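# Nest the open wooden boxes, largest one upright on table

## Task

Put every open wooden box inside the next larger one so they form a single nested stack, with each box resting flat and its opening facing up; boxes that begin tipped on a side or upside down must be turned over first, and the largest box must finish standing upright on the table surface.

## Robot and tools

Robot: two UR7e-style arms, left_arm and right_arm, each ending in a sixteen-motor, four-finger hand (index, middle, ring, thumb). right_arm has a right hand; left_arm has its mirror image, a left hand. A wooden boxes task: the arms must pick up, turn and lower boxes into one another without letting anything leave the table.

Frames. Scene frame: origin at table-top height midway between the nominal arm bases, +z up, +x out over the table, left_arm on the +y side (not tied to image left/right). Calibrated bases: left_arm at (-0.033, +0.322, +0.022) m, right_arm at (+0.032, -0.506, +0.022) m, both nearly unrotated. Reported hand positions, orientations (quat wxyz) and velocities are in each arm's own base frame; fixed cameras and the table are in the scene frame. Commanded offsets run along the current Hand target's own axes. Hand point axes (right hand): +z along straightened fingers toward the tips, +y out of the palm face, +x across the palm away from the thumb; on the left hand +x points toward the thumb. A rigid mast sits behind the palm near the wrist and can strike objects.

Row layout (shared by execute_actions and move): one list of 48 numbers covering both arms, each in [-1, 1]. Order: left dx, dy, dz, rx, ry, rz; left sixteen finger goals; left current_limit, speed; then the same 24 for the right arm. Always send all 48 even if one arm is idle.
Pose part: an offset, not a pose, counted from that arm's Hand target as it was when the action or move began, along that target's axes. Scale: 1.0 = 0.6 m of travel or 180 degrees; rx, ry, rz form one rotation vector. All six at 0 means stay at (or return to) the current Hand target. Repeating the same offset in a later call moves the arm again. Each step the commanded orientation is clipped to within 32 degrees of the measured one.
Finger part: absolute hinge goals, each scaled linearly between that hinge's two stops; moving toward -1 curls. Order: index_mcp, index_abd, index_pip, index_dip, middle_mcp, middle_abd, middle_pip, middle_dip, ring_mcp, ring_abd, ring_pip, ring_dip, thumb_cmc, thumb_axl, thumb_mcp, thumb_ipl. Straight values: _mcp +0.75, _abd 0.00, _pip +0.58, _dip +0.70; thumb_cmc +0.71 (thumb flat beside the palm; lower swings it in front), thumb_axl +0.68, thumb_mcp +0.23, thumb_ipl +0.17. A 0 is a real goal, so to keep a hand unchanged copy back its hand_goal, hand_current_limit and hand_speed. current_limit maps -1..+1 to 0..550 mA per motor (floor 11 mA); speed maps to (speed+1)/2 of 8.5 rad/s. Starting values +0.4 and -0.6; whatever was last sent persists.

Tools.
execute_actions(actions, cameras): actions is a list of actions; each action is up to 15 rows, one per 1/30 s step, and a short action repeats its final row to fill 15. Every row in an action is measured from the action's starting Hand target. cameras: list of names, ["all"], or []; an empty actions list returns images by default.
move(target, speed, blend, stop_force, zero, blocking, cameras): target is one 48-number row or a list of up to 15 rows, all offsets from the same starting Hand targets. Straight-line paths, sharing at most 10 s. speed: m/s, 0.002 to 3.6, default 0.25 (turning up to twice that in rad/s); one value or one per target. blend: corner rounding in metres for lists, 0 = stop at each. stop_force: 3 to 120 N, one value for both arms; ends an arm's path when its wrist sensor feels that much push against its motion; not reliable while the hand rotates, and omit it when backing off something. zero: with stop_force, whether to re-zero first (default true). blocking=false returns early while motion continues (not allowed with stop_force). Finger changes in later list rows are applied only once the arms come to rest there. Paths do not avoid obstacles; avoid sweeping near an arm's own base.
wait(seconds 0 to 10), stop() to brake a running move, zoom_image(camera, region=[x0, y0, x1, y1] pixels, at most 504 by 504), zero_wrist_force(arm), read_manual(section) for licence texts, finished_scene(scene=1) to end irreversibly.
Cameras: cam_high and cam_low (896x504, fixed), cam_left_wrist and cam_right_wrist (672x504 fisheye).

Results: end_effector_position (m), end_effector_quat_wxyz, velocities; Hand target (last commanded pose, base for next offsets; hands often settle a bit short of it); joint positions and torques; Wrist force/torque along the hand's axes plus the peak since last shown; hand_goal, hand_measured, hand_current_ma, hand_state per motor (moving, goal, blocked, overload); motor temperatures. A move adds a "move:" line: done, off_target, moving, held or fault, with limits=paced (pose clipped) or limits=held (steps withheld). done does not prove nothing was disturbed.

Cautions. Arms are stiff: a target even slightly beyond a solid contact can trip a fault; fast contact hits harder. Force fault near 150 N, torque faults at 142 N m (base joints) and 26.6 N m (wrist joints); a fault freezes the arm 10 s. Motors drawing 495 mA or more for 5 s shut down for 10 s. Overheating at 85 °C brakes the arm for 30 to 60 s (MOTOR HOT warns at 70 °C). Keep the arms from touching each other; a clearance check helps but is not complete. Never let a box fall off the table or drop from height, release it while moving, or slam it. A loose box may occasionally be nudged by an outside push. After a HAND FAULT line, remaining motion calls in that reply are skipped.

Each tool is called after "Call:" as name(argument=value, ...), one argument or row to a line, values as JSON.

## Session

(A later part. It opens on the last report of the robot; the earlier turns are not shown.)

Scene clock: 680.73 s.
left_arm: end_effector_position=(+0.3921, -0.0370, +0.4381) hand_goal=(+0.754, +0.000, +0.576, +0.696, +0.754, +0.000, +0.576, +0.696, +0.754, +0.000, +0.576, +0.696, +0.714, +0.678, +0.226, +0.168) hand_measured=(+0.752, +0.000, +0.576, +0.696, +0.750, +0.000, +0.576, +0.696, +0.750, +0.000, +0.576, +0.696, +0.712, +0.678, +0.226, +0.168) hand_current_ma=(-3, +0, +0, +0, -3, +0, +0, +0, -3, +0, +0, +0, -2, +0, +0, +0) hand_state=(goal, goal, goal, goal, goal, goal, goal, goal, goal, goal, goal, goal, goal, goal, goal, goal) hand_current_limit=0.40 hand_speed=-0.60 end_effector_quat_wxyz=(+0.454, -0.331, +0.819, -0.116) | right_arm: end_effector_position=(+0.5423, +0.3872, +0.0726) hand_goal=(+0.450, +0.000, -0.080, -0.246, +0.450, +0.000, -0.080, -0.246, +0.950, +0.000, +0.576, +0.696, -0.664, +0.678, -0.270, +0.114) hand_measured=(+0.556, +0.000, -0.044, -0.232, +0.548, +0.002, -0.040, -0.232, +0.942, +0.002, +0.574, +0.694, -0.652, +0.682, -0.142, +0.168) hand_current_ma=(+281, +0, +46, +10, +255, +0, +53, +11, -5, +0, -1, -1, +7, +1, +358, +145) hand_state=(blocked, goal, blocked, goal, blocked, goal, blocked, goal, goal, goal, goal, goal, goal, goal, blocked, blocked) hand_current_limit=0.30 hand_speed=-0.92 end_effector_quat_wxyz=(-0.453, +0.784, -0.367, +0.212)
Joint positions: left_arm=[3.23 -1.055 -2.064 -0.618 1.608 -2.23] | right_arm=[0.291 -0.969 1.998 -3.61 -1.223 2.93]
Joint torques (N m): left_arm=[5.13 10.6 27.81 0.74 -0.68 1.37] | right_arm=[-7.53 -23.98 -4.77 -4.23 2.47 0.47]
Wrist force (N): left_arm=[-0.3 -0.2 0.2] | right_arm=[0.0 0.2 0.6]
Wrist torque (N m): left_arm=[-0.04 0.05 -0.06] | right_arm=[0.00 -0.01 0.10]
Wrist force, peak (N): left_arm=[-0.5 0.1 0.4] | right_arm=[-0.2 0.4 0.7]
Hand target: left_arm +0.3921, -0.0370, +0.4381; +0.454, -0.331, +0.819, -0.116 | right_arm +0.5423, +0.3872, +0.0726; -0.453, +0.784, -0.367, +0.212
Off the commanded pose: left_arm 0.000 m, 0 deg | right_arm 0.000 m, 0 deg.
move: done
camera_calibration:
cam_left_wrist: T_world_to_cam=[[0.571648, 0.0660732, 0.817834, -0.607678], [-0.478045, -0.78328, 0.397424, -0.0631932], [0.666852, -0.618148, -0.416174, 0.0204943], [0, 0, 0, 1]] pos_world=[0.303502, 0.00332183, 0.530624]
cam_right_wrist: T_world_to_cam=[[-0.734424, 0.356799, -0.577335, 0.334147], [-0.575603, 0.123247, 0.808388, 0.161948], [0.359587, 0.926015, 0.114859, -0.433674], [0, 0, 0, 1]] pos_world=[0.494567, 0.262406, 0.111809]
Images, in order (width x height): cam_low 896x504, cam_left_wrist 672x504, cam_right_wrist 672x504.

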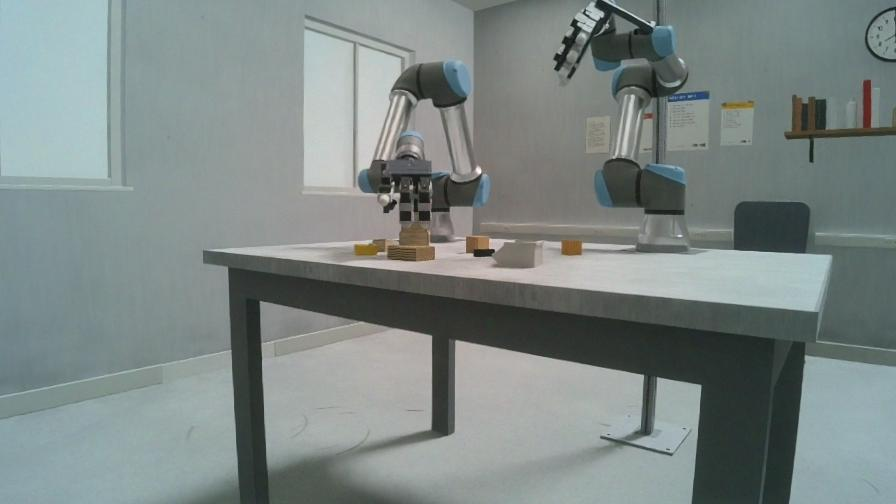

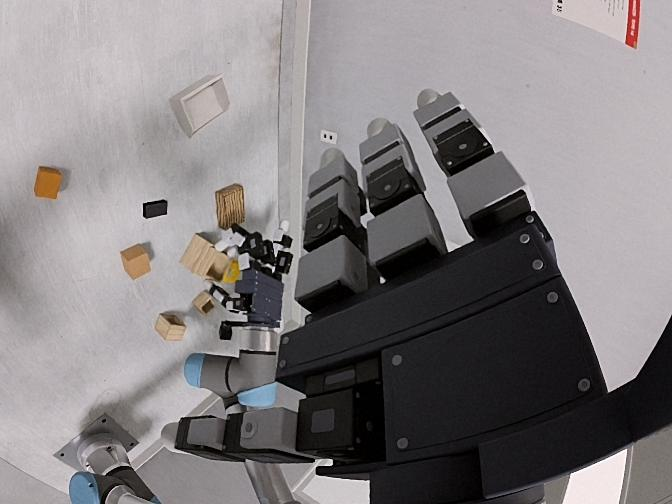

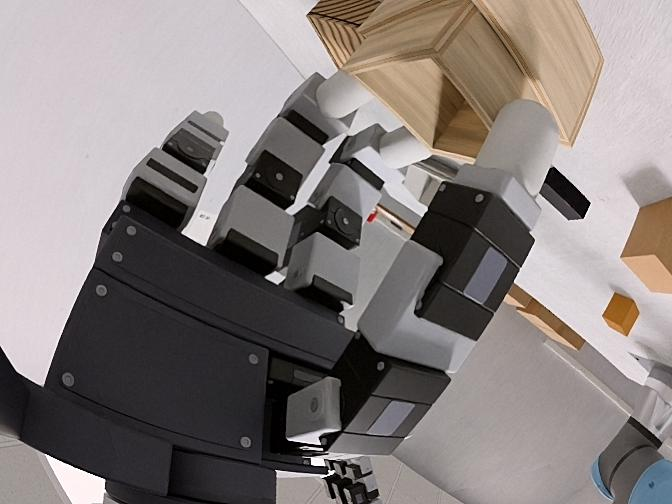

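Call:
move(
  target=[0,0,0,0,0,0,0.754,0,0.576,0.696,0.754,0,0.576,0.696,0.754,0,0.576,0.696,0.714,0.678,0.226,0.168,0.4,-0.6,0,0.0090,0.0052,0,0,0,0.45,0,-0.08,-0.246,0.45,0,-0.08,-0.246,0.95,0,0.576,0.696,-0.664,0.678,-0.27,0.1135,0.3,-0.92],
  speed=0.02,
  stop_force=4,
)

Call:
move(
  target=[0,0,0,0,0,0,0.754,0,0.576,0.696,0.754,0,0.576,0.696,0.754,0,0.576,0.696,0.714,0.678,0.226,0.168,0.4,-0.6,0,0,0,0,0,0,0.66,0,-0.08,-0.246,0.66,0,-0.08,-0.246,0.95,0,0.576,0.696,-0.664,0.678,-0.07,0.1135,0.3,-0.95],
  speed=0.1,
  cameras=["cam_low","cam_right_wrist","cam_left_wrist"],
)

Call:
zoom_image(
  camera="cam_right_wrist",
  region=[300, 0, 640, 200],
)

Call:
zoom_image(
  camera="cam_left_wrist",
  region=[175, 228, 250, 298],
)

Scene clock: 687.77 s.
left_arm: end_effector_position=(+0.3921, -0.0370, +0.4381) hand_goal=(+0.754, +0.000, +0.576, +0.696, +0.754, +0.000, +0.576, +0.696, +0.754, +0.000, +0.576, +0.696, +0.714, +0.678, +0.226, +0.168) hand_measured=(+0.752, +0.000, +0.576, +0.696, +0.750, +0.000, +0.576, +0.696, +0.750, +0.000, +0.576, +0.696, +0.712, +0.678, +0.226, +0.168) hand_current_ma=(-3, +0, +0, +0, -3, +0, +0, +0, -3, +0, +0, +0, -2, +0, +0, +0) hand_state=(goal, goal, goal, goal, goal, goal, goal, goal, goal, goal, goal, goal, goal, goal, goal, goal) hand_current_limit=0.40 hand_speed=-0.60 end_effector_quat_wxyz=(+0.454, -0.331, +0.819, -0.116) | right_arm: end_effector_position=(+0.5423, +0.3872, +0.0663) hand_goal=(+0.450, +0.000, -0.080, -0.246, +0.450, +0.000, -0.080, -0.246, +0.950, +0.000, +0.576, +0.696, -0.664, +0.678, -0.270, +0.114) hand_measured=(+0.554, +0.000, -0.044, -0.232, +0.548, +0.002, -0.040, -0.232, +0.942, +0.002, +0.574, +0.694, -0.652, +0.682, -0.142, +0.170) hand_current_ma=(+280, +0, +46, +10, +254, +0, +53, +11, -5, +0, -1, -1, +7, +1, +357, +146) hand_state=(blocked, goal, blocked, goal, blocked, goal, blocked, goal, goal, goal, goal, goal, goal, goal, blocked, blocked) hand_current_limit=0.30 hand_speed=-0.92 end_effector_quat_wxyz=(-0.453, +0.784, -0.367, +0.212)
Joint positions: left_arm=[3.23 -1.055 -2.064 -0.618 1.608 -2.23] | right_arm=[0.291 -0.955 1.999 -3.624 -1.223 2.93]
Joint torques (N m): left_arm=[5.14 9.86 27.55 0.82 -0.54 1.47] | right_arm=[-1.04 -23.6 -3.24 -4.13 2.61 1.01]
Wrist force (N): left_arm=[-0.3 -0.1 0.1] | right_arm=[0.2 0.2 0.3]
Wrist torque (N m): left_arm=[-0.02 0.05 -0.05] | right_arm=[0.02 -0.04 0.11]
Wrist force, peak (N): left_arm=[-0.5 0.0 0.5] | right_arm=[-0.1 0.3 0.5]
Hand target: left_arm +0.3921, -0.0370, +0.4381; +0.454, -0.331, +0.819, -0.116 | right_arm +0.5423, +0.3872, +0.0663; -0.453, +0.784, -0.367, +0.212
Off the commanded pose: left_arm 0.000 m, 0 deg | right_arm 0.000 m, 0 deg.
move: done

Scene clock: 688.30 s.
left_arm: end_effector_position=(+0.3921, -0.0370, +0.4381) hand_goal=(+0.754, +0.000, +0.576, +0.696, +0.754, +0.000, +0.576, +0.696, +0.754, +0.000, +0.576, +0.696, +0.714, +0.678, +0.226, +0.168) hand_measured=(+0.752, +0.000, +0.576, +0.696, +0.750, +0.000, +0.576, +0.696, +0.750, +0.000, +0.576, +0.696, +0.712, +0.678, +0.226, +0.168) hand_current_ma=(-3, +0, +0, +0, -3, +0, +0, +0, -3, +0, +0, +0, -2, +0, +0, +0) hand_state=(goal, goal, goal, goal, goal, goal, goal, goal, goal, goal, goal, goal, goal, goal, goal, goal) hand_current_limit=0.40 hand_speed=-0.60 end_effector_quat_wxyz=(+0.454, -0.331, +0.819, -0.116) | right_arm: end_effector_position=(+0.5423, +0.3872, +0.0663) hand_goal=(+0.660, +0.000, -0.080, -0.246, +0.660, +0.000, -0.080, -0.246, +0.950, +0.000, +0.576, +0.696, -0.664, +0.678, -0.070, +0.114) hand_measured=(+0.554, +0.000, -0.044, -0.232, +0.550, +0.002, -0.040, -0.232, +0.942, +0.002, +0.574, +0.694, -0.652, +0.682, -0.132, +0.170) hand_current_ma=(+20, +0, +46, +10, +14, +0, +53, +11, -5, +0, -1, -1, +7, +1, +92, +146) hand_state=(moving, goal, blocked, goal, moving, goal, blocked, goal, goal, goal, goal, goal, goal, goal, moving, blocked) hand_current_limit=0.30 hand_speed=-0.95 end_effector_quat_wxyz=(-0.453, +0.784, -0.367, +0.212)
Joint positions: left_arm=[3.23 -1.055 -2.064 -0.618 1.608 -2.23] | right_arm=[0.291 -0.955 1.999 -3.624 -1.223 2.93]
Joint torques (N m): left_arm=[5.43 9.96 27.31 0.87 -0.5 1.45] | right_arm=[-0.61 -25.62 -4.52 -4.34 2.39 0.81]
Wrist force (N): left_arm=[-0.2 -0.1 0.0] | right_arm=[0.0 -0.1 0.3]
Wrist torque (N m): left_arm=[-0.01 0.03 -0.05] | right_arm=[0.00 -0.01 0.10]
Wrist force, peak (N): left_arm=[-0.5 -0.2 0.0] | right_arm=[-0.4 0.0 0.9]
Hand target: left_arm +0.3921, -0.0370, +0.4381; +0.454, -0.331, +0.819, -0.116 | right_arm +0.5423, +0.3872, +0.0663; -0.453, +0.784, -0.367, +0.212
Off the commanded pose: left_arm 0.000 m, 0 deg | right_arm 0.000 m, 0 deg.
move: done
camera_calibration:
cam_left_wrist: T_world_to_cam=[[0.571648, 0.0660732, 0.817834, -0.607678], [-0.478045, -0.78328, 0.397424, -0.0631932], [0.666852, -0.618148, -0.416174, 0.0204943], [0, 0, 0, 1]] pos_world=[0.303502, 0.00332183, 0.530624]
cam_right_wrist: T_world_to_cam=[[-0.734467, 0.356809, -0.577275, 0.330522], [-0.575547, 0.123222, 0.808432, 0.167016], [0.359588, 0.926015, 0.114858, -0.432951], [0, 0, 0, 1]] pos_world=[0.494567, 0.262406, 0.105509]
Images, in order (width x height): cam_low 896x504, cam_left_wrist 672x504, cam_right_wrist 672x504.

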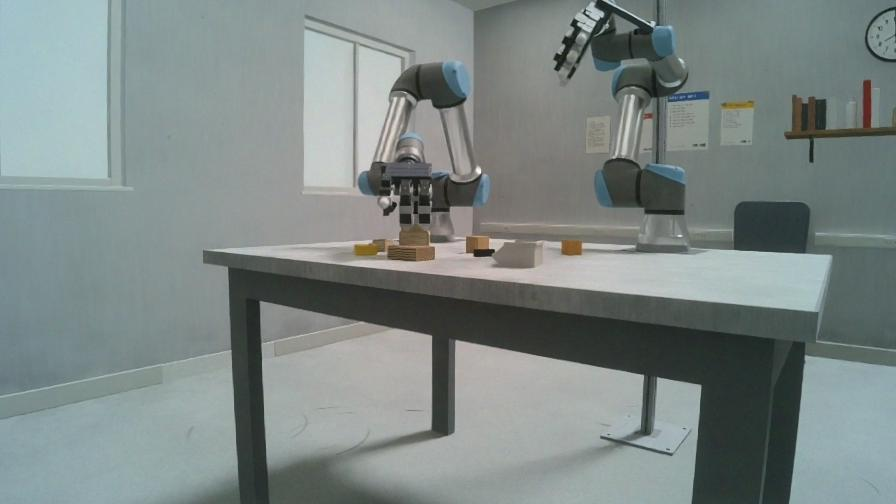

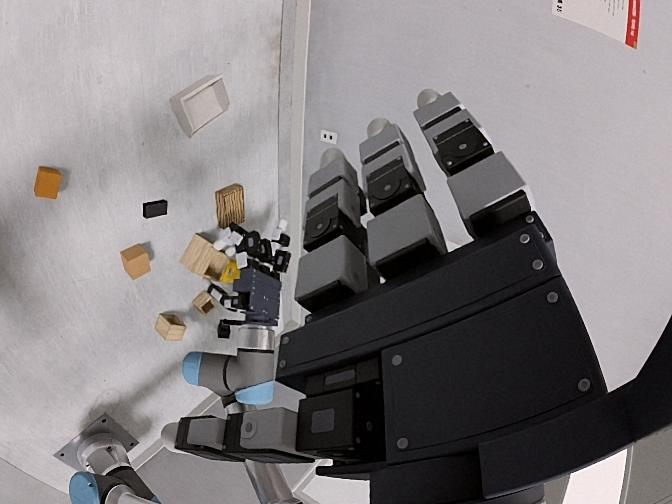

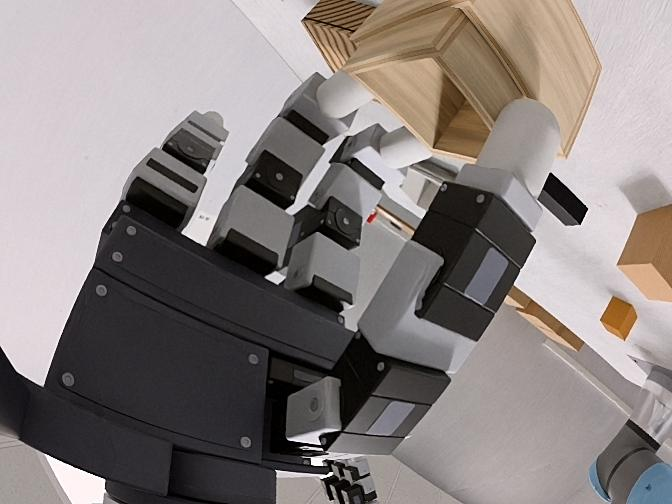

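Scaled by 1.482 from the camera's 672x504 image, which has a finer 960x720 frame.

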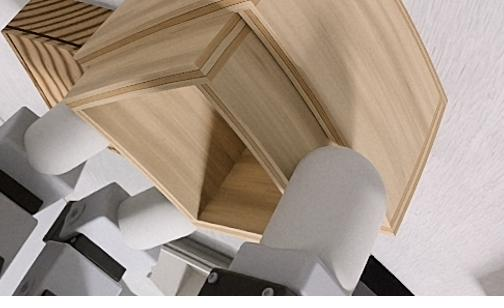

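Scaled by 6.720 from the camera's 672x504 image, which has a finer 960x720 frame.

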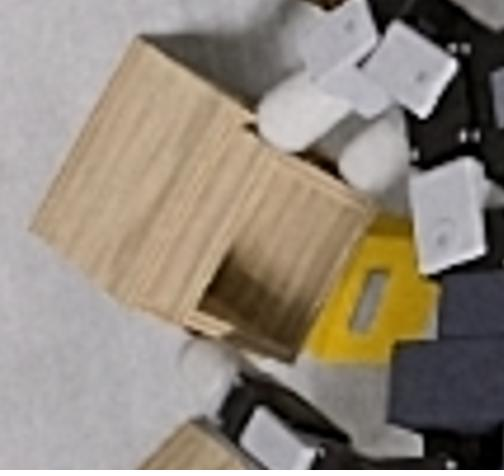

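Call:
execute_actions(
  actions=[],
)

Call:
zoom_image(
  camera="cam_right_wrist",
  region=[300, 0, 640, 200],
)

Call:
zoom_image(
  camera="cam_left_wrist",
  region=[175, 228, 250, 298],
)

Scene clock: 689.93 s.
left_arm: end_effector_position=(+0.3921, -0.0370, +0.4381) hand_goal=(+0.754, +0.000, +0.576, +0.696, +0.754, +0.000, +0.576, +0.696, +0.754, +0.000, +0.576, +0.696, +0.714, +0.678, +0.226, +0.168) hand_measured=(+0.752, +0.000, +0.576, +0.696, +0.750, +0.000, +0.576, +0.696, +0.750, +0.000, +0.576, +0.696, +0.712, +0.678, +0.226, +0.168) hand_current_ma=(-3, +0, +0, +0, -3, +0, +0, +0, -3, +0, +0, +0, -2, +0, +0, +0) hand_state=(goal, goal, goal, goal, goal, goal, goal, goal, goal, goal, goal, goal, goal, goal, goal, goal) hand_current_limit=0.40 hand_speed=-0.60 end_effector_quat_wxyz=(+0.454, -0.331, +0.819, -0.116) | right_arm: end_effector_position=(+0.5423, +0.3872, +0.0663) hand_goal=(+0.660, +0.000, -0.080, -0.246, +0.660, +0.000, -0.080, -0.246, +0.950, +0.000, +0.576, +0.696, -0.664, +0.678, -0.070, +0.114) hand_measured=(+0.644, +0.000, -0.078, -0.242, +0.644, +0.002, -0.078, -0.242, +0.942, +0.002, +0.574, +0.694, -0.660, +0.680, -0.072, +0.116) hand_current_ma=(-13, +0, +1, +1, -14, +0, +1, +1, -5, +0, -1, -1, +2, +1, -1, +1) hand_state=(goal, goal, goal, goal, goal, goal, goal, goal, goal, goal, goal, goal, goal, goal, goal, goal) hand_current_limit=0.30 hand_speed=-0.95 end_effector_quat_wxyz=(-0.453, +0.784, -0.367, +0.212)
Joint positions: left_arm=[3.23 -1.055 -2.064 -0.618 1.608 -2.23] | right_arm=[0.291 -0.955 1.999 -3.624 -1.223 2.93]
Joint velocities: within noise
Joint torques (N m): left_arm=[4.32 10.27 27.41 0.69 -0.48 1.36] | right_arm=[1.13 -26.03 -5.56 -3.63 2.22 0.82]
Motor temperatures (°C): left_arm=[35 39 36 39 46 47] | right_arm=[34 34 37 42 43 39]
Wrist force (N): left_arm=[0.1 -0.1 0.2] | right_arm=[0.0 -0.2 0.5]
Wrist torque (N m): left_arm=[-0.03 0.00 -0.02] | right_arm=[0.00 0.00 0.08]
Wrist force, peak (N): left_arm=[-0.5 0.0 0.2] | right_arm=[-0.3 -0.9 0.1]
Hand target: left_arm +0.3921, -0.0370, +0.4381; +0.454, -0.331, +0.819, -0.116 | right_arm +0.5423, +0.3872, +0.0663; -0.453, +0.784, -0.367, +0.212
Off the commanded pose: left_arm 0.000 m, 0 deg | right_arm 0.000 m, 0 deg.
camera_calibration:
cam_left_wrist: T_world_to_cam=[[0.571648, 0.0660732, 0.817834, -0.607678], [-0.478045, -0.78328, 0.397424, -0.0631932], [0.666852, -0.618148, -0.416174, 0.0204943], [0, 0, 0, 1]] pos_world=[0.303502, 0.00332183, 0.530624]
cam_right_wrist: T_world_to_cam=[[-0.734467, 0.356809, -0.577275, 0.330522], [-0.575547, 0.123222, 0.808432, 0.167016], [0.359588, 0.926015, 0.114858, -0.432951], [0, 0, 0, 1]] pos_world=[0.494567, 0.262406, 0.105509]

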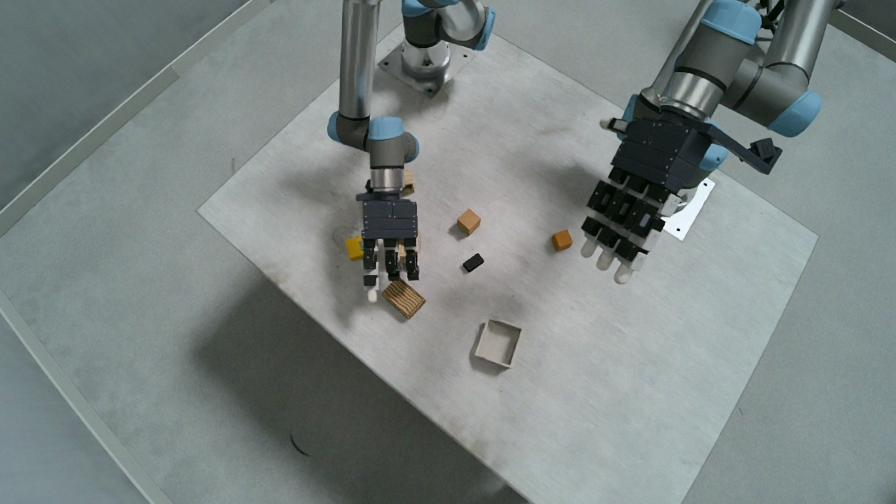

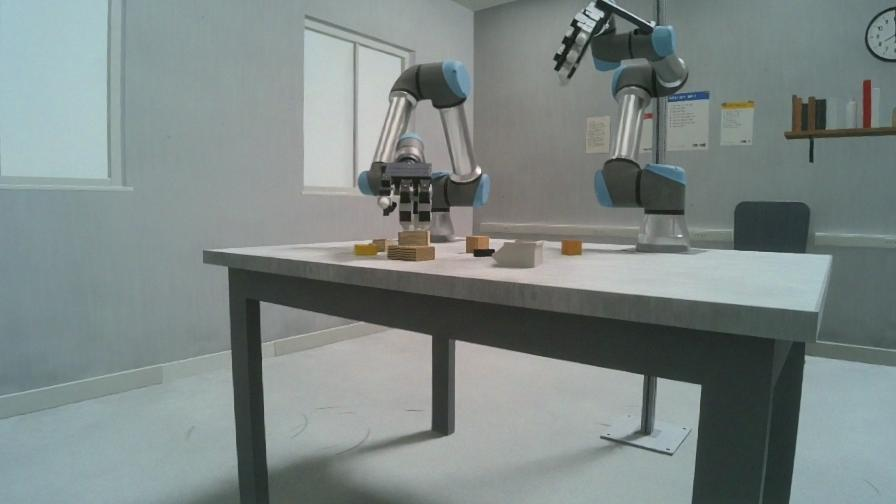

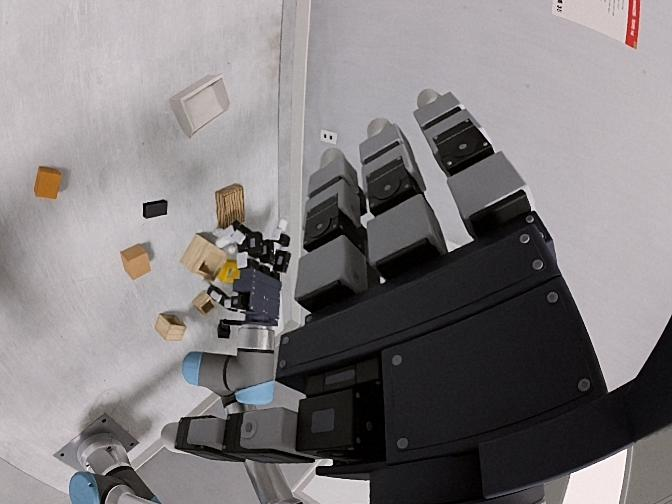

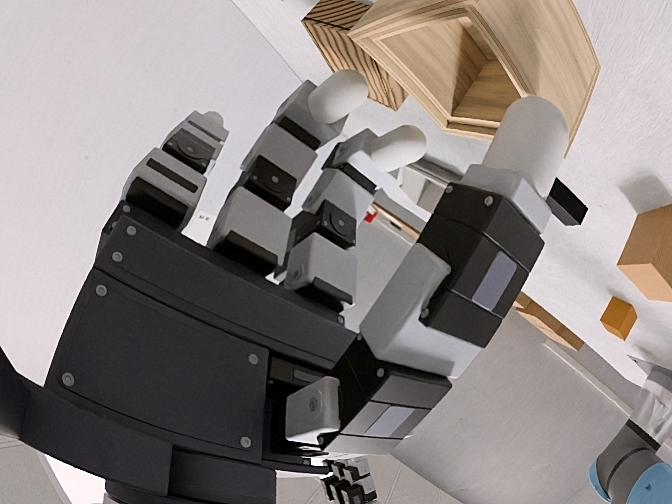

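Scaled by 1.482 from the camera's 672x504 image, which has a finer 960x720 frame.

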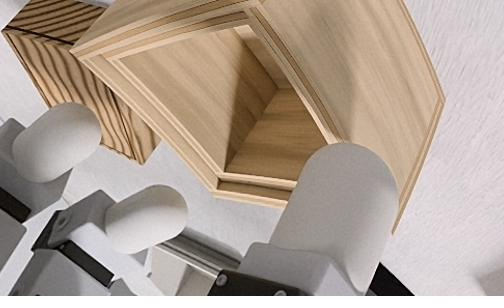

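Scaled by 6.720 from the camera's 672x504 image, which has a finer 960x720 frame.

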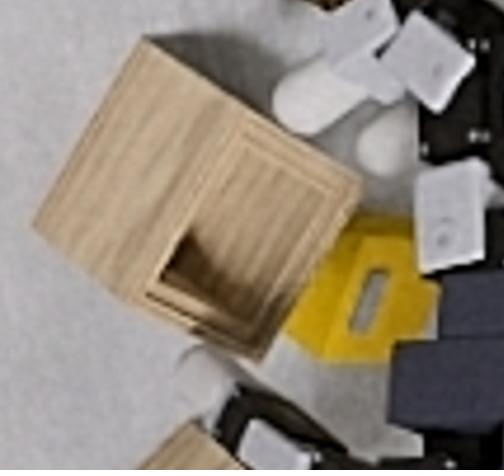

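Call:
move(
  target=[0,0,0,0,0,0,0.754,0,0.576,0.696,0.754,0,0.576,0.696,0.754,0,0.576,0.696,0.714,0.678,0.226,0.168,0.4,-0.6,0,-0.1876,-0.1083,0,0,0,0.66,0,-0.08,-0.246,0.66,0,-0.08,-0.246,0.95,0,0.576,0.696,-0.664,0.678,-0.07,0.1135,0.3,-0.95],
  speed=0.15,
  cameras=["all"],
)

Call:
zoom_image(
  camera="cam_high",
  region=[350, 150, 450, 280],
)

Call:
zoom_image(
  camera="cam_left_wrist",
  region=[130, 220, 270, 350],
)

Call:
zoom_image(
  camera="cam_low",
  region=[340, 210, 490, 270],
)

Scene clock: 720.83 s.
left_arm: end_effector_position=(+0.3921, -0.0370, +0.4381) hand_goal=(+0.754, +0.000, +0.576, +0.696, +0.754, +0.000, +0.576, +0.696, +0.754, +0.000, +0.576, +0.696, +0.714, +0.678, +0.226, +0.168) hand_measured=(+0.752, +0.000, +0.576, +0.696, +0.750, +0.000, +0.576, +0.696, +0.750, +0.000, +0.576, +0.696, +0.712, +0.678, +0.226, +0.168) hand_current_ma=(-3, +0, +0, +0, -3, +0, +0, +0, -3, +0, +0, +0, -2, +0, +0, +0) hand_state=(goal, goal, goal, goal, goal, goal, goal, goal, goal, goal, goal, goal, goal, goal, goal, goal) hand_current_limit=0.40 hand_speed=-0.60 end_effector_quat_wxyz=(+0.454, -0.331, +0.819, -0.116) | right_arm: end_effector_position=(+0.5423, +0.3873, +0.1962) hand_goal=(+0.660, +0.000, -0.080, -0.246, +0.660, +0.000, -0.080, -0.246, +0.950, +0.000, +0.576, +0.696, -0.664, +0.678, -0.070, +0.114) hand_measured=(+0.646, +0.000, -0.078, -0.242, +0.644, +0.002, -0.078, -0.242, +0.942, +0.002, +0.574, +0.694, -0.660, +0.680, -0.072, +0.116) hand_current_ma=(-12, +0, +1, +1, -13, +0, +1, +1, -5, +0, -1, -1, +1, +1, -1, +1) hand_state=(goal, goal, goal, goal, goal, goal, goal, goal, goal, goal, goal, goal, goal, goal, goal, goal) hand_current_limit=0.30 hand_speed=-0.95 end_effector_quat_wxyz=(-0.453, +0.784, -0.367, +0.212)
Joint positions: left_arm=[3.23 -1.055 -2.064 -0.618 1.608 -2.23] | right_arm=[0.291 -1.212 1.937 -3.305 -1.223 2.93]
Joint torques (N m): left_arm=[4.89 10.13 26.65 0.99 -0.52 1.3] | right_arm=[-8.1 -43.61 -29.07 -0.34 2.45 -2.11]
Wrist force (N): left_arm=[-0.2 -0.1 0.2] | right_arm=[0.3 -0.4 0.5]
Wrist torque (N m): left_arm=[-0.03 0.04 -0.04] | right_arm=[-0.02 -0.04 0.09]
Wrist force, peak (N): left_arm=[-0.5 0.2 0.3] | right_arm=[0.0 -1.5 0.0]
Hand target: left_arm +0.3921, -0.0370, +0.4381; +0.454, -0.331, +0.819, -0.116 | right_arm +0.5424, +0.3873, +0.1963; -0.453, +0.784, -0.367, +0.212
Off the commanded pose: left_arm 0.000 m, 0 deg | right_arm 0.000 m, 0 deg.
move: done
camera_calibration:
cam_left_wrist: T_world_to_cam=[[0.571648, 0.0660732, 0.817834, -0.607678], [-0.478045, -0.78328, 0.397424, -0.0631932], [0.666852, -0.618148, -0.416174, 0.0204943], [0, 0, 0, 1]] pos_world=[0.303502, 0.00332183, 0.530624]
cam_right_wrist: T_world_to_cam=[[-0.734404, 0.356853, -0.577328, 0.40548], [-0.575631, 0.123172, 0.80838, 0.0620669], [0.359583, 0.926005, 0.114957, -0.447889], [0, 0, 0, 1]] pos_world=[0.494567, 0.262406, 0.235409]

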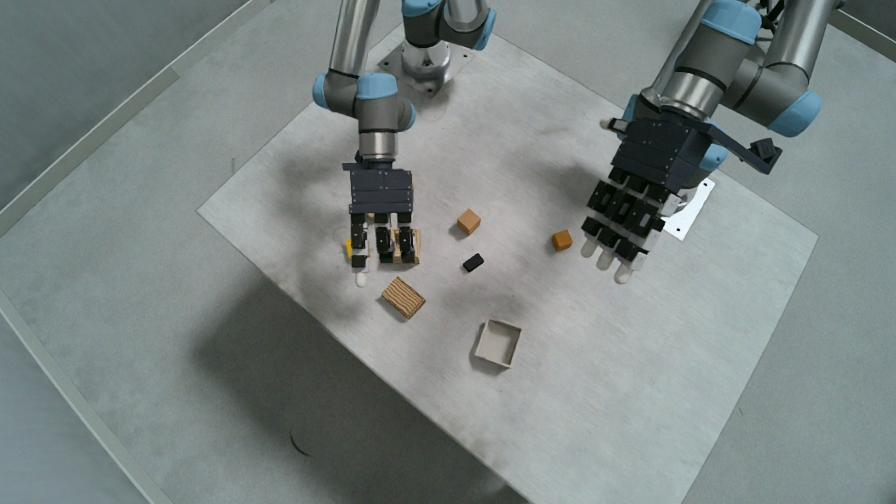

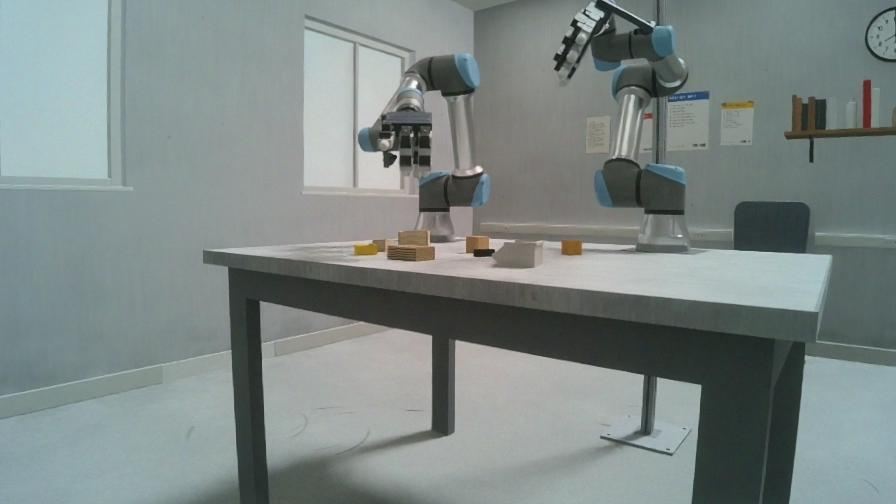

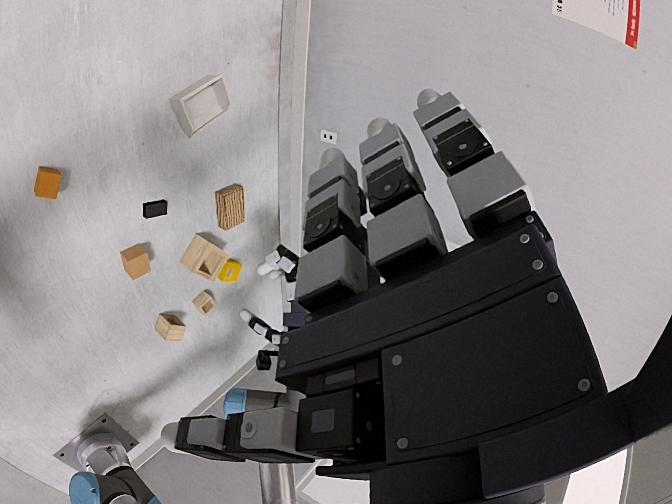

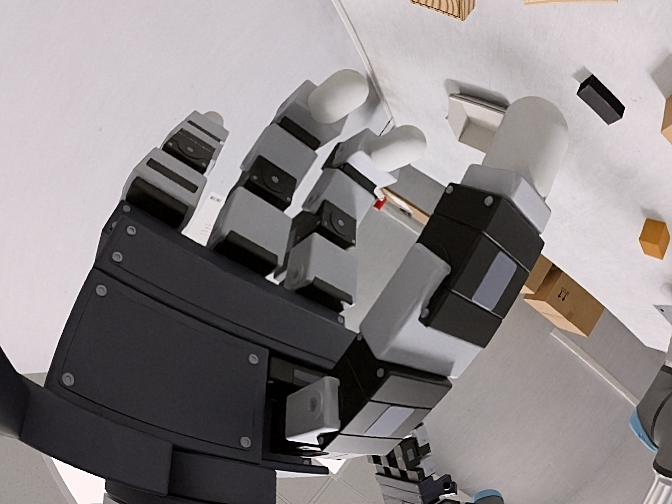

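Scaled by 3.877 from the camera's 896x504 image, which has a finer 1280x720 frame.

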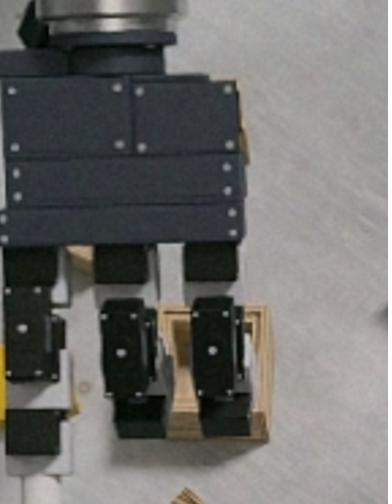

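Scaled by 3.600 from the camera's 672x504 image, which has a finer 960x720 frame.

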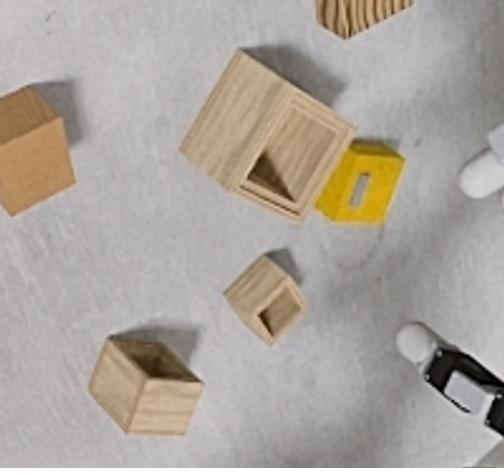

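Scaled by 3.360 from the camera's 896x504 image, which has a finer 1280x720 frame.

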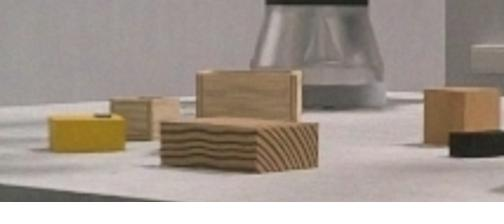

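Call:
move(
  target=[0,0,0,0,0,0,0.754,0,0.576,0.696,0.754,0,0.576,0.696,0.754,0,0.576,0.696,0.714,0.678,0.226,0.168,0.4,-0.6,0.0002,0.1505,-0.2405,0,-0.4569,-0.2638,0.74,0,-0.08,-0.246,0.95,0,0.576,0.696,0.95,0,0.576,0.696,-0.507,0.678,-0.07,0.1135,0.3,-0.6],
  speed=0.3,
  cameras=["all"],
)

Call:
zoom_image(
  camera="cam_left_wrist",
  region=[130, 220, 270, 350],
)

Call:
zoom_image(
  camera="cam_high",
  region=[360, 200, 440, 280],
)

Scene clock: 741.80 s.
left_arm: end_effector_position=(+0.3921, -0.0370, +0.4381) hand_goal=(+0.754, +0.000, +0.576, +0.696, +0.754, +0.000, +0.576, +0.696, +0.754, +0.000, +0.576, +0.696, +0.714, +0.678, +0.226, +0.168) hand_measured=(+0.752, +0.000, +0.576, +0.696, +0.750, +0.000, +0.576, +0.696, +0.750, +0.000, +0.576, +0.696, +0.712, +0.678, +0.226, +0.168) hand_current_ma=(-3, +0, +0, +0, -3, +0, +0, +0, -3, +0, +0, +0, -2, +0, +0, +0) hand_state=(goal, goal, goal, goal, goal, goal, goal, goal, goal, goal, goal, goal, goal, goal, goal, goal) hand_current_limit=0.40 hand_speed=-0.60 end_effector_quat_wxyz=(+0.454, -0.331, +0.819, -0.116) | right_arm: end_effector_position=(+0.4118, +0.2783, +0.1904) hand_goal=(+0.740, +0.000, -0.080, -0.246, +0.950, +0.000, +0.576, +0.696, +0.950, +0.000, +0.576, +0.696, -0.506, +0.678, -0.070, +0.114) hand_measured=(+0.724, +0.000, -0.078, -0.242, +0.930, +0.002, +0.568, +0.692, +0.942, +0.002, +0.574, +0.694, -0.510, +0.680, -0.072, +0.116) hand_current_ma=(-13, +0, +0, +1, -20, +0, -5, -1, -5, +0, -1, -1, -1, +1, -1, +1) hand_state=(goal, goal, goal, goal, blocked, goal, goal, goal, goal, goal, goal, goal, goal, goal, goal, goal) hand_current_limit=0.30 hand_speed=-0.60 end_effector_quat_wxyz=(-0.462, +0.801, +0.330, -0.191)
Joint positions: left_arm=[3.23 -1.055 -2.064 -0.618 1.608 -2.23] | right_arm=[0.092 -1.304 1.614 -1.047 -0.839 0.546]
Joint torques (N m): left_arm=[4.46 10.38 26.52 0.89 -0.45 1.17] | right_arm=[8.77 -17.02 -32.71 1.59 -1.16 -2.07]
Wrist force (N): left_arm=[-0.4 -0.1 0.1] | right_arm=[0.0 -0.3 0.5]
Wrist torque (N m): left_arm=[-0.02 0.07 -0.06] | right_arm=[-0.05 0.00 0.08]
Wrist force, peak (N): left_arm=[-0.6 -0.2 -0.1] | right_arm=[0.6 -0.8 0.5]
Hand target: left_arm +0.3921, -0.0370, +0.4381; +0.454, -0.331, +0.819, -0.116 | right_arm +0.4118, +0.2783, +0.1904; -0.462, +0.801, +0.330, -0.191
Off the commanded pose: left_arm 0.000 m, 0 deg | right_arm 0.000 m, 0 deg.
move: done
camera_calibration:
cam_left_wrist: T_world_to_cam=[[0.571648, 0.0660732, 0.817834, -0.607678], [-0.478045, -0.78328, 0.397424, -0.0631932], [0.666852, -0.618148, -0.416174, 0.0204943], [0, 0, 0, 1]] pos_world=[0.303502, 0.00332183, 0.530624]
cam_right_wrist: T_world_to_cam=[[-0.292702, -0.762546, -0.57693, 0.474695], [-0.0724754, -0.583927, 0.808564, -0.00540683], [-0.953453, 0.278481, 0.115651, 0.421363], [0, 0, 0, 1]] pos_world=[0.540302, 0.241478, 0.229507]

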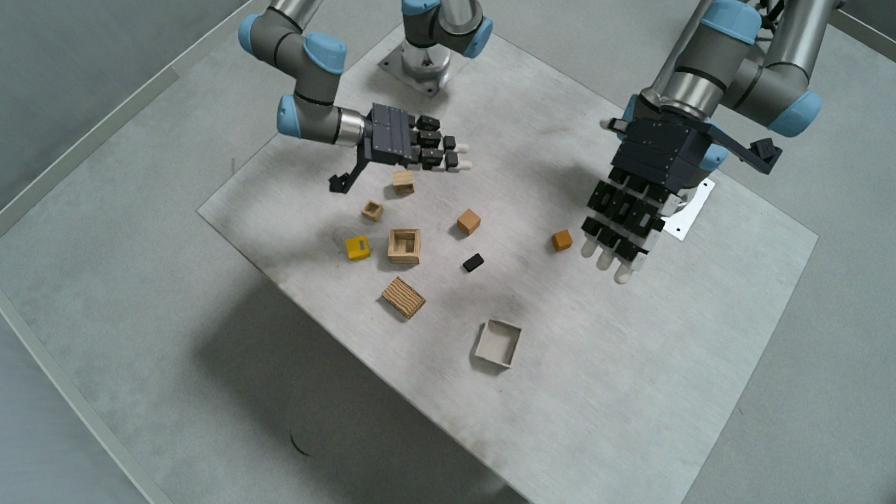

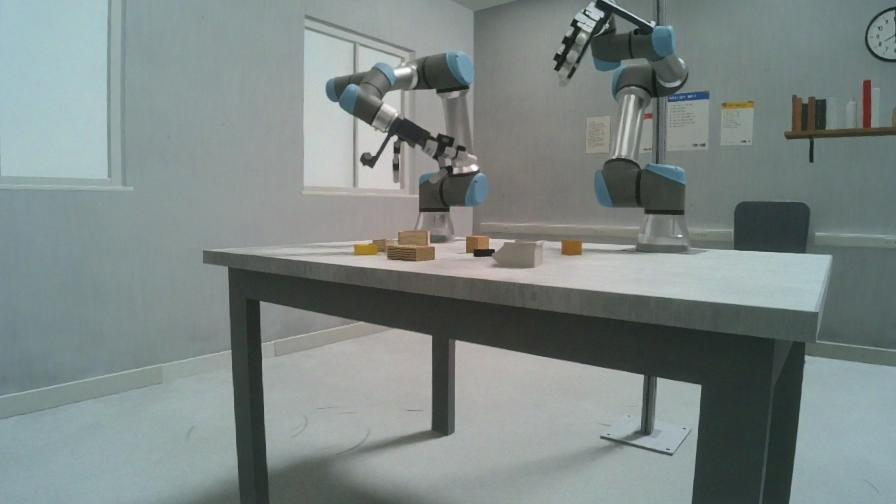

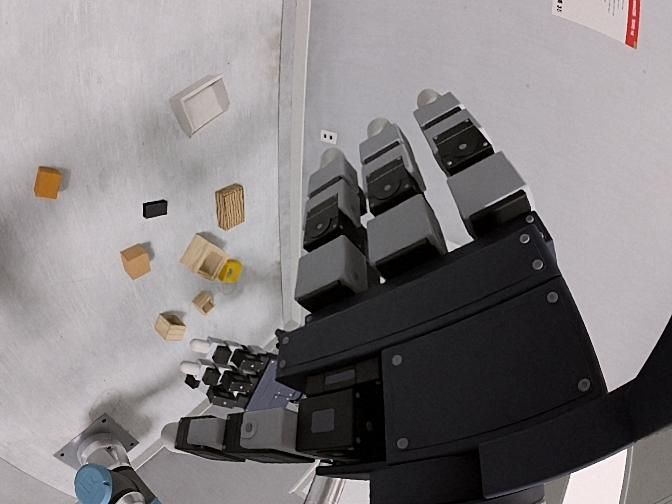

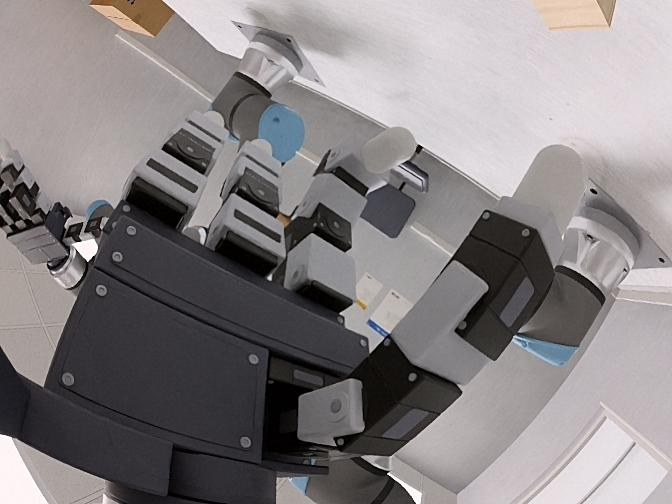

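Scaled by 3.600 from the camera's 672x504 image, which has a finer 960x720 frame.

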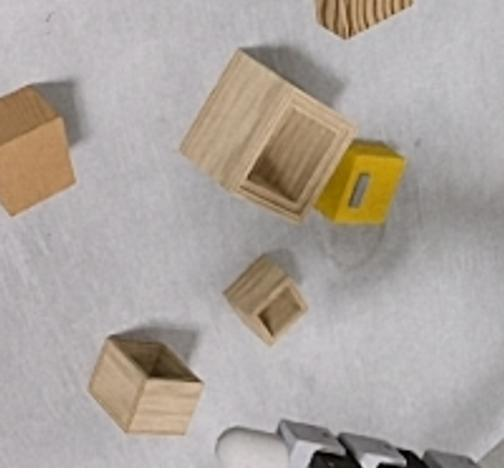

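Scaled by 6.300 from the camera's 896x504 image, which has a finer 1280x720 frame.

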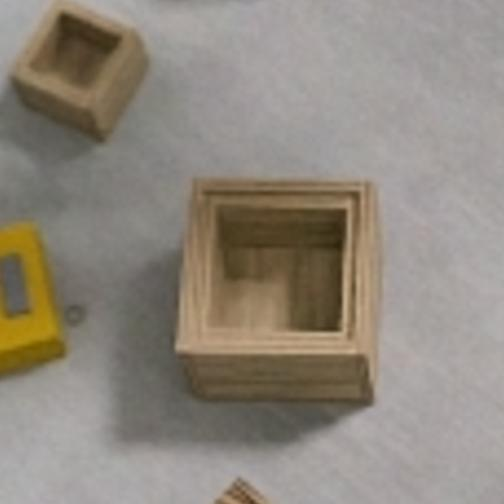

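Call:
zoom_image(
  camera="cam_high",
  region=[360, 140, 450, 230],
)

Call:
zoom_image(
  camera="cam_right_wrist",
  region=[400, 0, 672, 200],
)

Scaled by 5.600 from the camera's 896x504 image, which has a finer 1280x720 frame.

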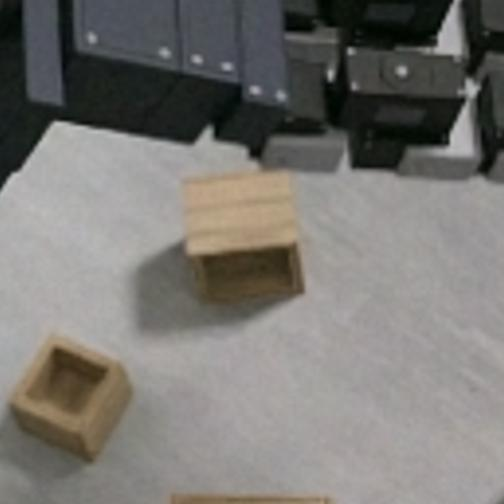

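Scaled by 1.853 from the camera's 672x504 image, which has a finer 960x720 frame.

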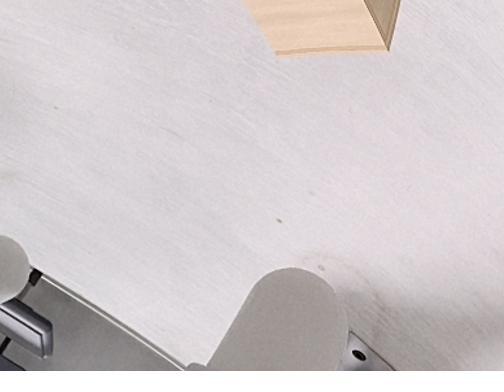

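Call:
move(
  target=[0,0,0,0,0,0,0.754,0,0.576,0.696,0.754,0,0.576,0.696,0.754,0,0.576,0.696,0.714,0.678,0.226,0.168,0.4,-0.6,0,0.1795,0.1036,0,0,0,0.74,0,-0.08,-0.246,0.95,0,0.576,0.696,0.95,0,0.576,0.696,-0.507,0.678,-0.07,0.1135,0.3,-0.6],
  speed=0.15,
  cameras=["cam_right_wrist","cam_high","cam_left_wrist"],
)

Call:
zoom_image(
  camera="cam_left_wrist",
  region=[130, 280, 230, 380],
)

Call:
zoom_image(
  camera="cam_high",
  region=[370, 130, 470, 230],
)

Scene clock: 752.67 s.
left_arm: end_effector_position=(+0.3921, -0.0370, +0.4381) hand_goal=(+0.754, +0.000, +0.576, +0.696, +0.754, +0.000, +0.576, +0.696, +0.754, +0.000, +0.576, +0.696, +0.714, +0.678, +0.226, +0.168) hand_measured=(+0.752, +0.000, +0.576, +0.696, +0.750, +0.000, +0.576, +0.696, +0.750, +0.000, +0.576, +0.696, +0.712, +0.678, +0.226, +0.168) hand_current_ma=(-3, +0, +0, +0, -3, +0, +0, +0, -3, +0, +0, +0, -2, +0, +0, +0) hand_state=(goal, goal, goal, goal, goal, goal, goal, goal, goal, goal, goal, goal, goal, goal, goal, goal) hand_current_limit=0.40 hand_speed=-0.60 end_effector_quat_wxyz=(+0.454, -0.331, +0.819, -0.116) | right_arm: end_effector_position=(+0.4117, +0.2782, +0.0662) hand_goal=(+0.740, +0.000, -0.080, -0.246, +0.950, +0.000, +0.576, +0.696, +0.950, +0.000, +0.576, +0.696, -0.506, +0.678, -0.070, +0.114) hand_measured=(+0.724, +0.000, -0.078, -0.242, +0.930, +0.002, +0.568, +0.692, +0.942, +0.002, +0.574, +0.694, -0.510, +0.680, -0.072, +0.116) hand_current_ma=(-13, +0, +0, +1, -20, +0, -5, -1, -5, +0, -1, -1, -1, +1, -1, +1) hand_state=(goal, goal, goal, goal, blocked, goal, goal, goal, goal, goal, goal, goal, goal, goal, goal, goal) hand_current_limit=0.30 hand_speed=-0.60 end_effector_quat_wxyz=(-0.462, +0.801, +0.330, -0.191)
Joint positions: left_arm=[3.23 -1.055 -2.064 -0.618 1.608 -2.23] | right_arm=[0.092 -1.172 1.786 -1.35 -0.84 0.545]
Joint torques (N m): left_arm=[3.56 9.94 26.42 0.82 -0.47 1.31] | right_arm=[8.66 -20.72 -8.41 -2.14 2.96 2.23]
Wrist force (N): left_arm=[-0.2 0.2 0.0] | right_arm=[0.0 -0.1 0.3]
Wrist torque (N m): left_arm=[0.04 0.02 -0.06] | right_arm=[-0.02 0.01 -0.07]
Wrist force, peak (N): left_arm=[-0.2 0.4 0.4] | right_arm=[0.0 -1.2 0.0]
Hand target: left_arm +0.3921, -0.0370, +0.4381; +0.454, -0.331, +0.819, -0.116 | right_arm +0.4117, +0.2782, +0.0660; -0.462, +0.801, +0.330, -0.191
Off the commanded pose: left_arm 0.000 m, 0 deg | right_arm 0.000 m, 0 deg.
move: done
camera_calibration:
cam_left_wrist: T_world_to_cam=[[0.571648, 0.0660732, 0.817834, -0.607678], [-0.478045, -0.78328, 0.397424, -0.0631932], [0.666852, -0.618148, -0.416174, 0.0204943], [0, 0, 0, 1]] pos_world=[0.303502, 0.00332183, 0.530624]
cam_right_wrist: T_world_to_cam=[[-0.292492, -0.762598, -0.576968, 0.402868], [-0.0720958, -0.584051, 0.808509, 0.0947899], [-0.953546, 0.278079, 0.11585, 0.435881], [0, 0, 0, 1]] pos_world=[0.540302, 0.241379, 0.105307]
Images, in order (width x height): cam_high 896x504, cam_left_wrist 672x504, cam_right_wrist 672x504.

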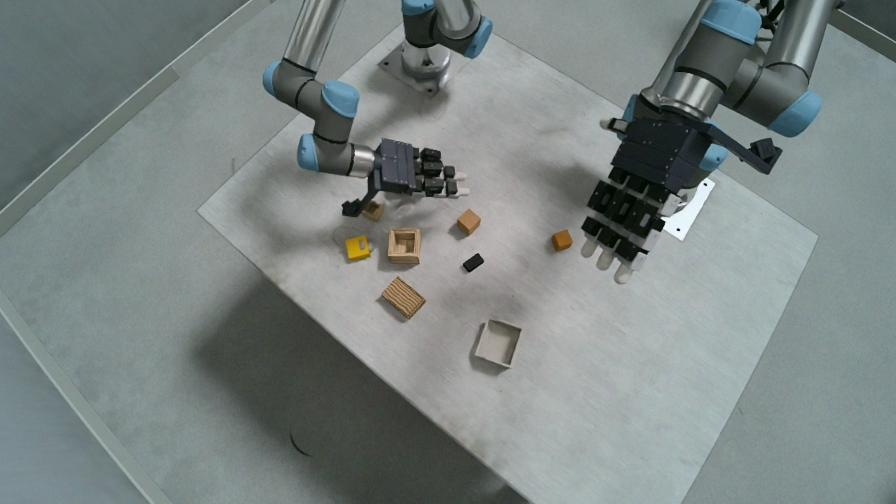

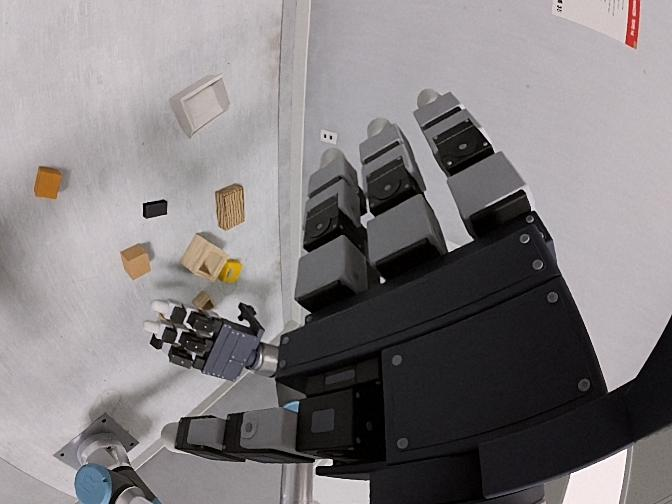

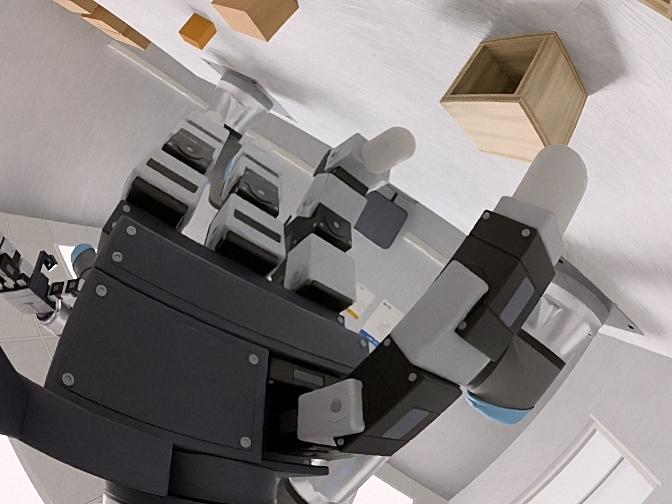

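Scaled by 5.040 from the camera's 672x504 image, which has a finer 960x720 frame.

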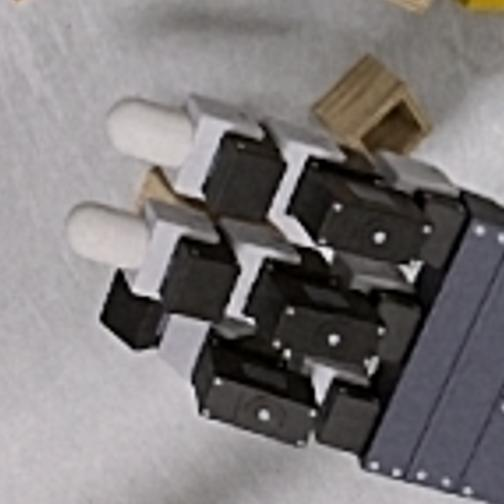

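Scaled by 5.040 from the camera's 896x504 image, which has a finer 1280x720 frame.

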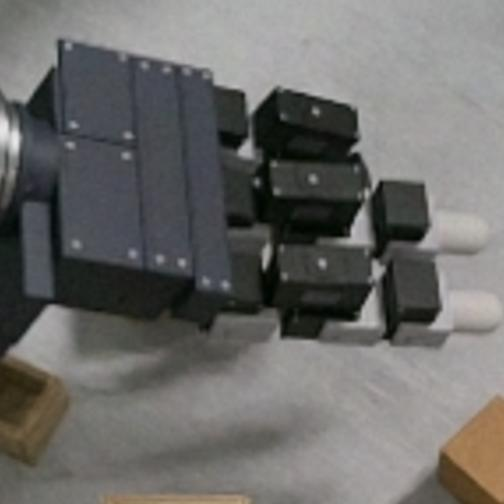

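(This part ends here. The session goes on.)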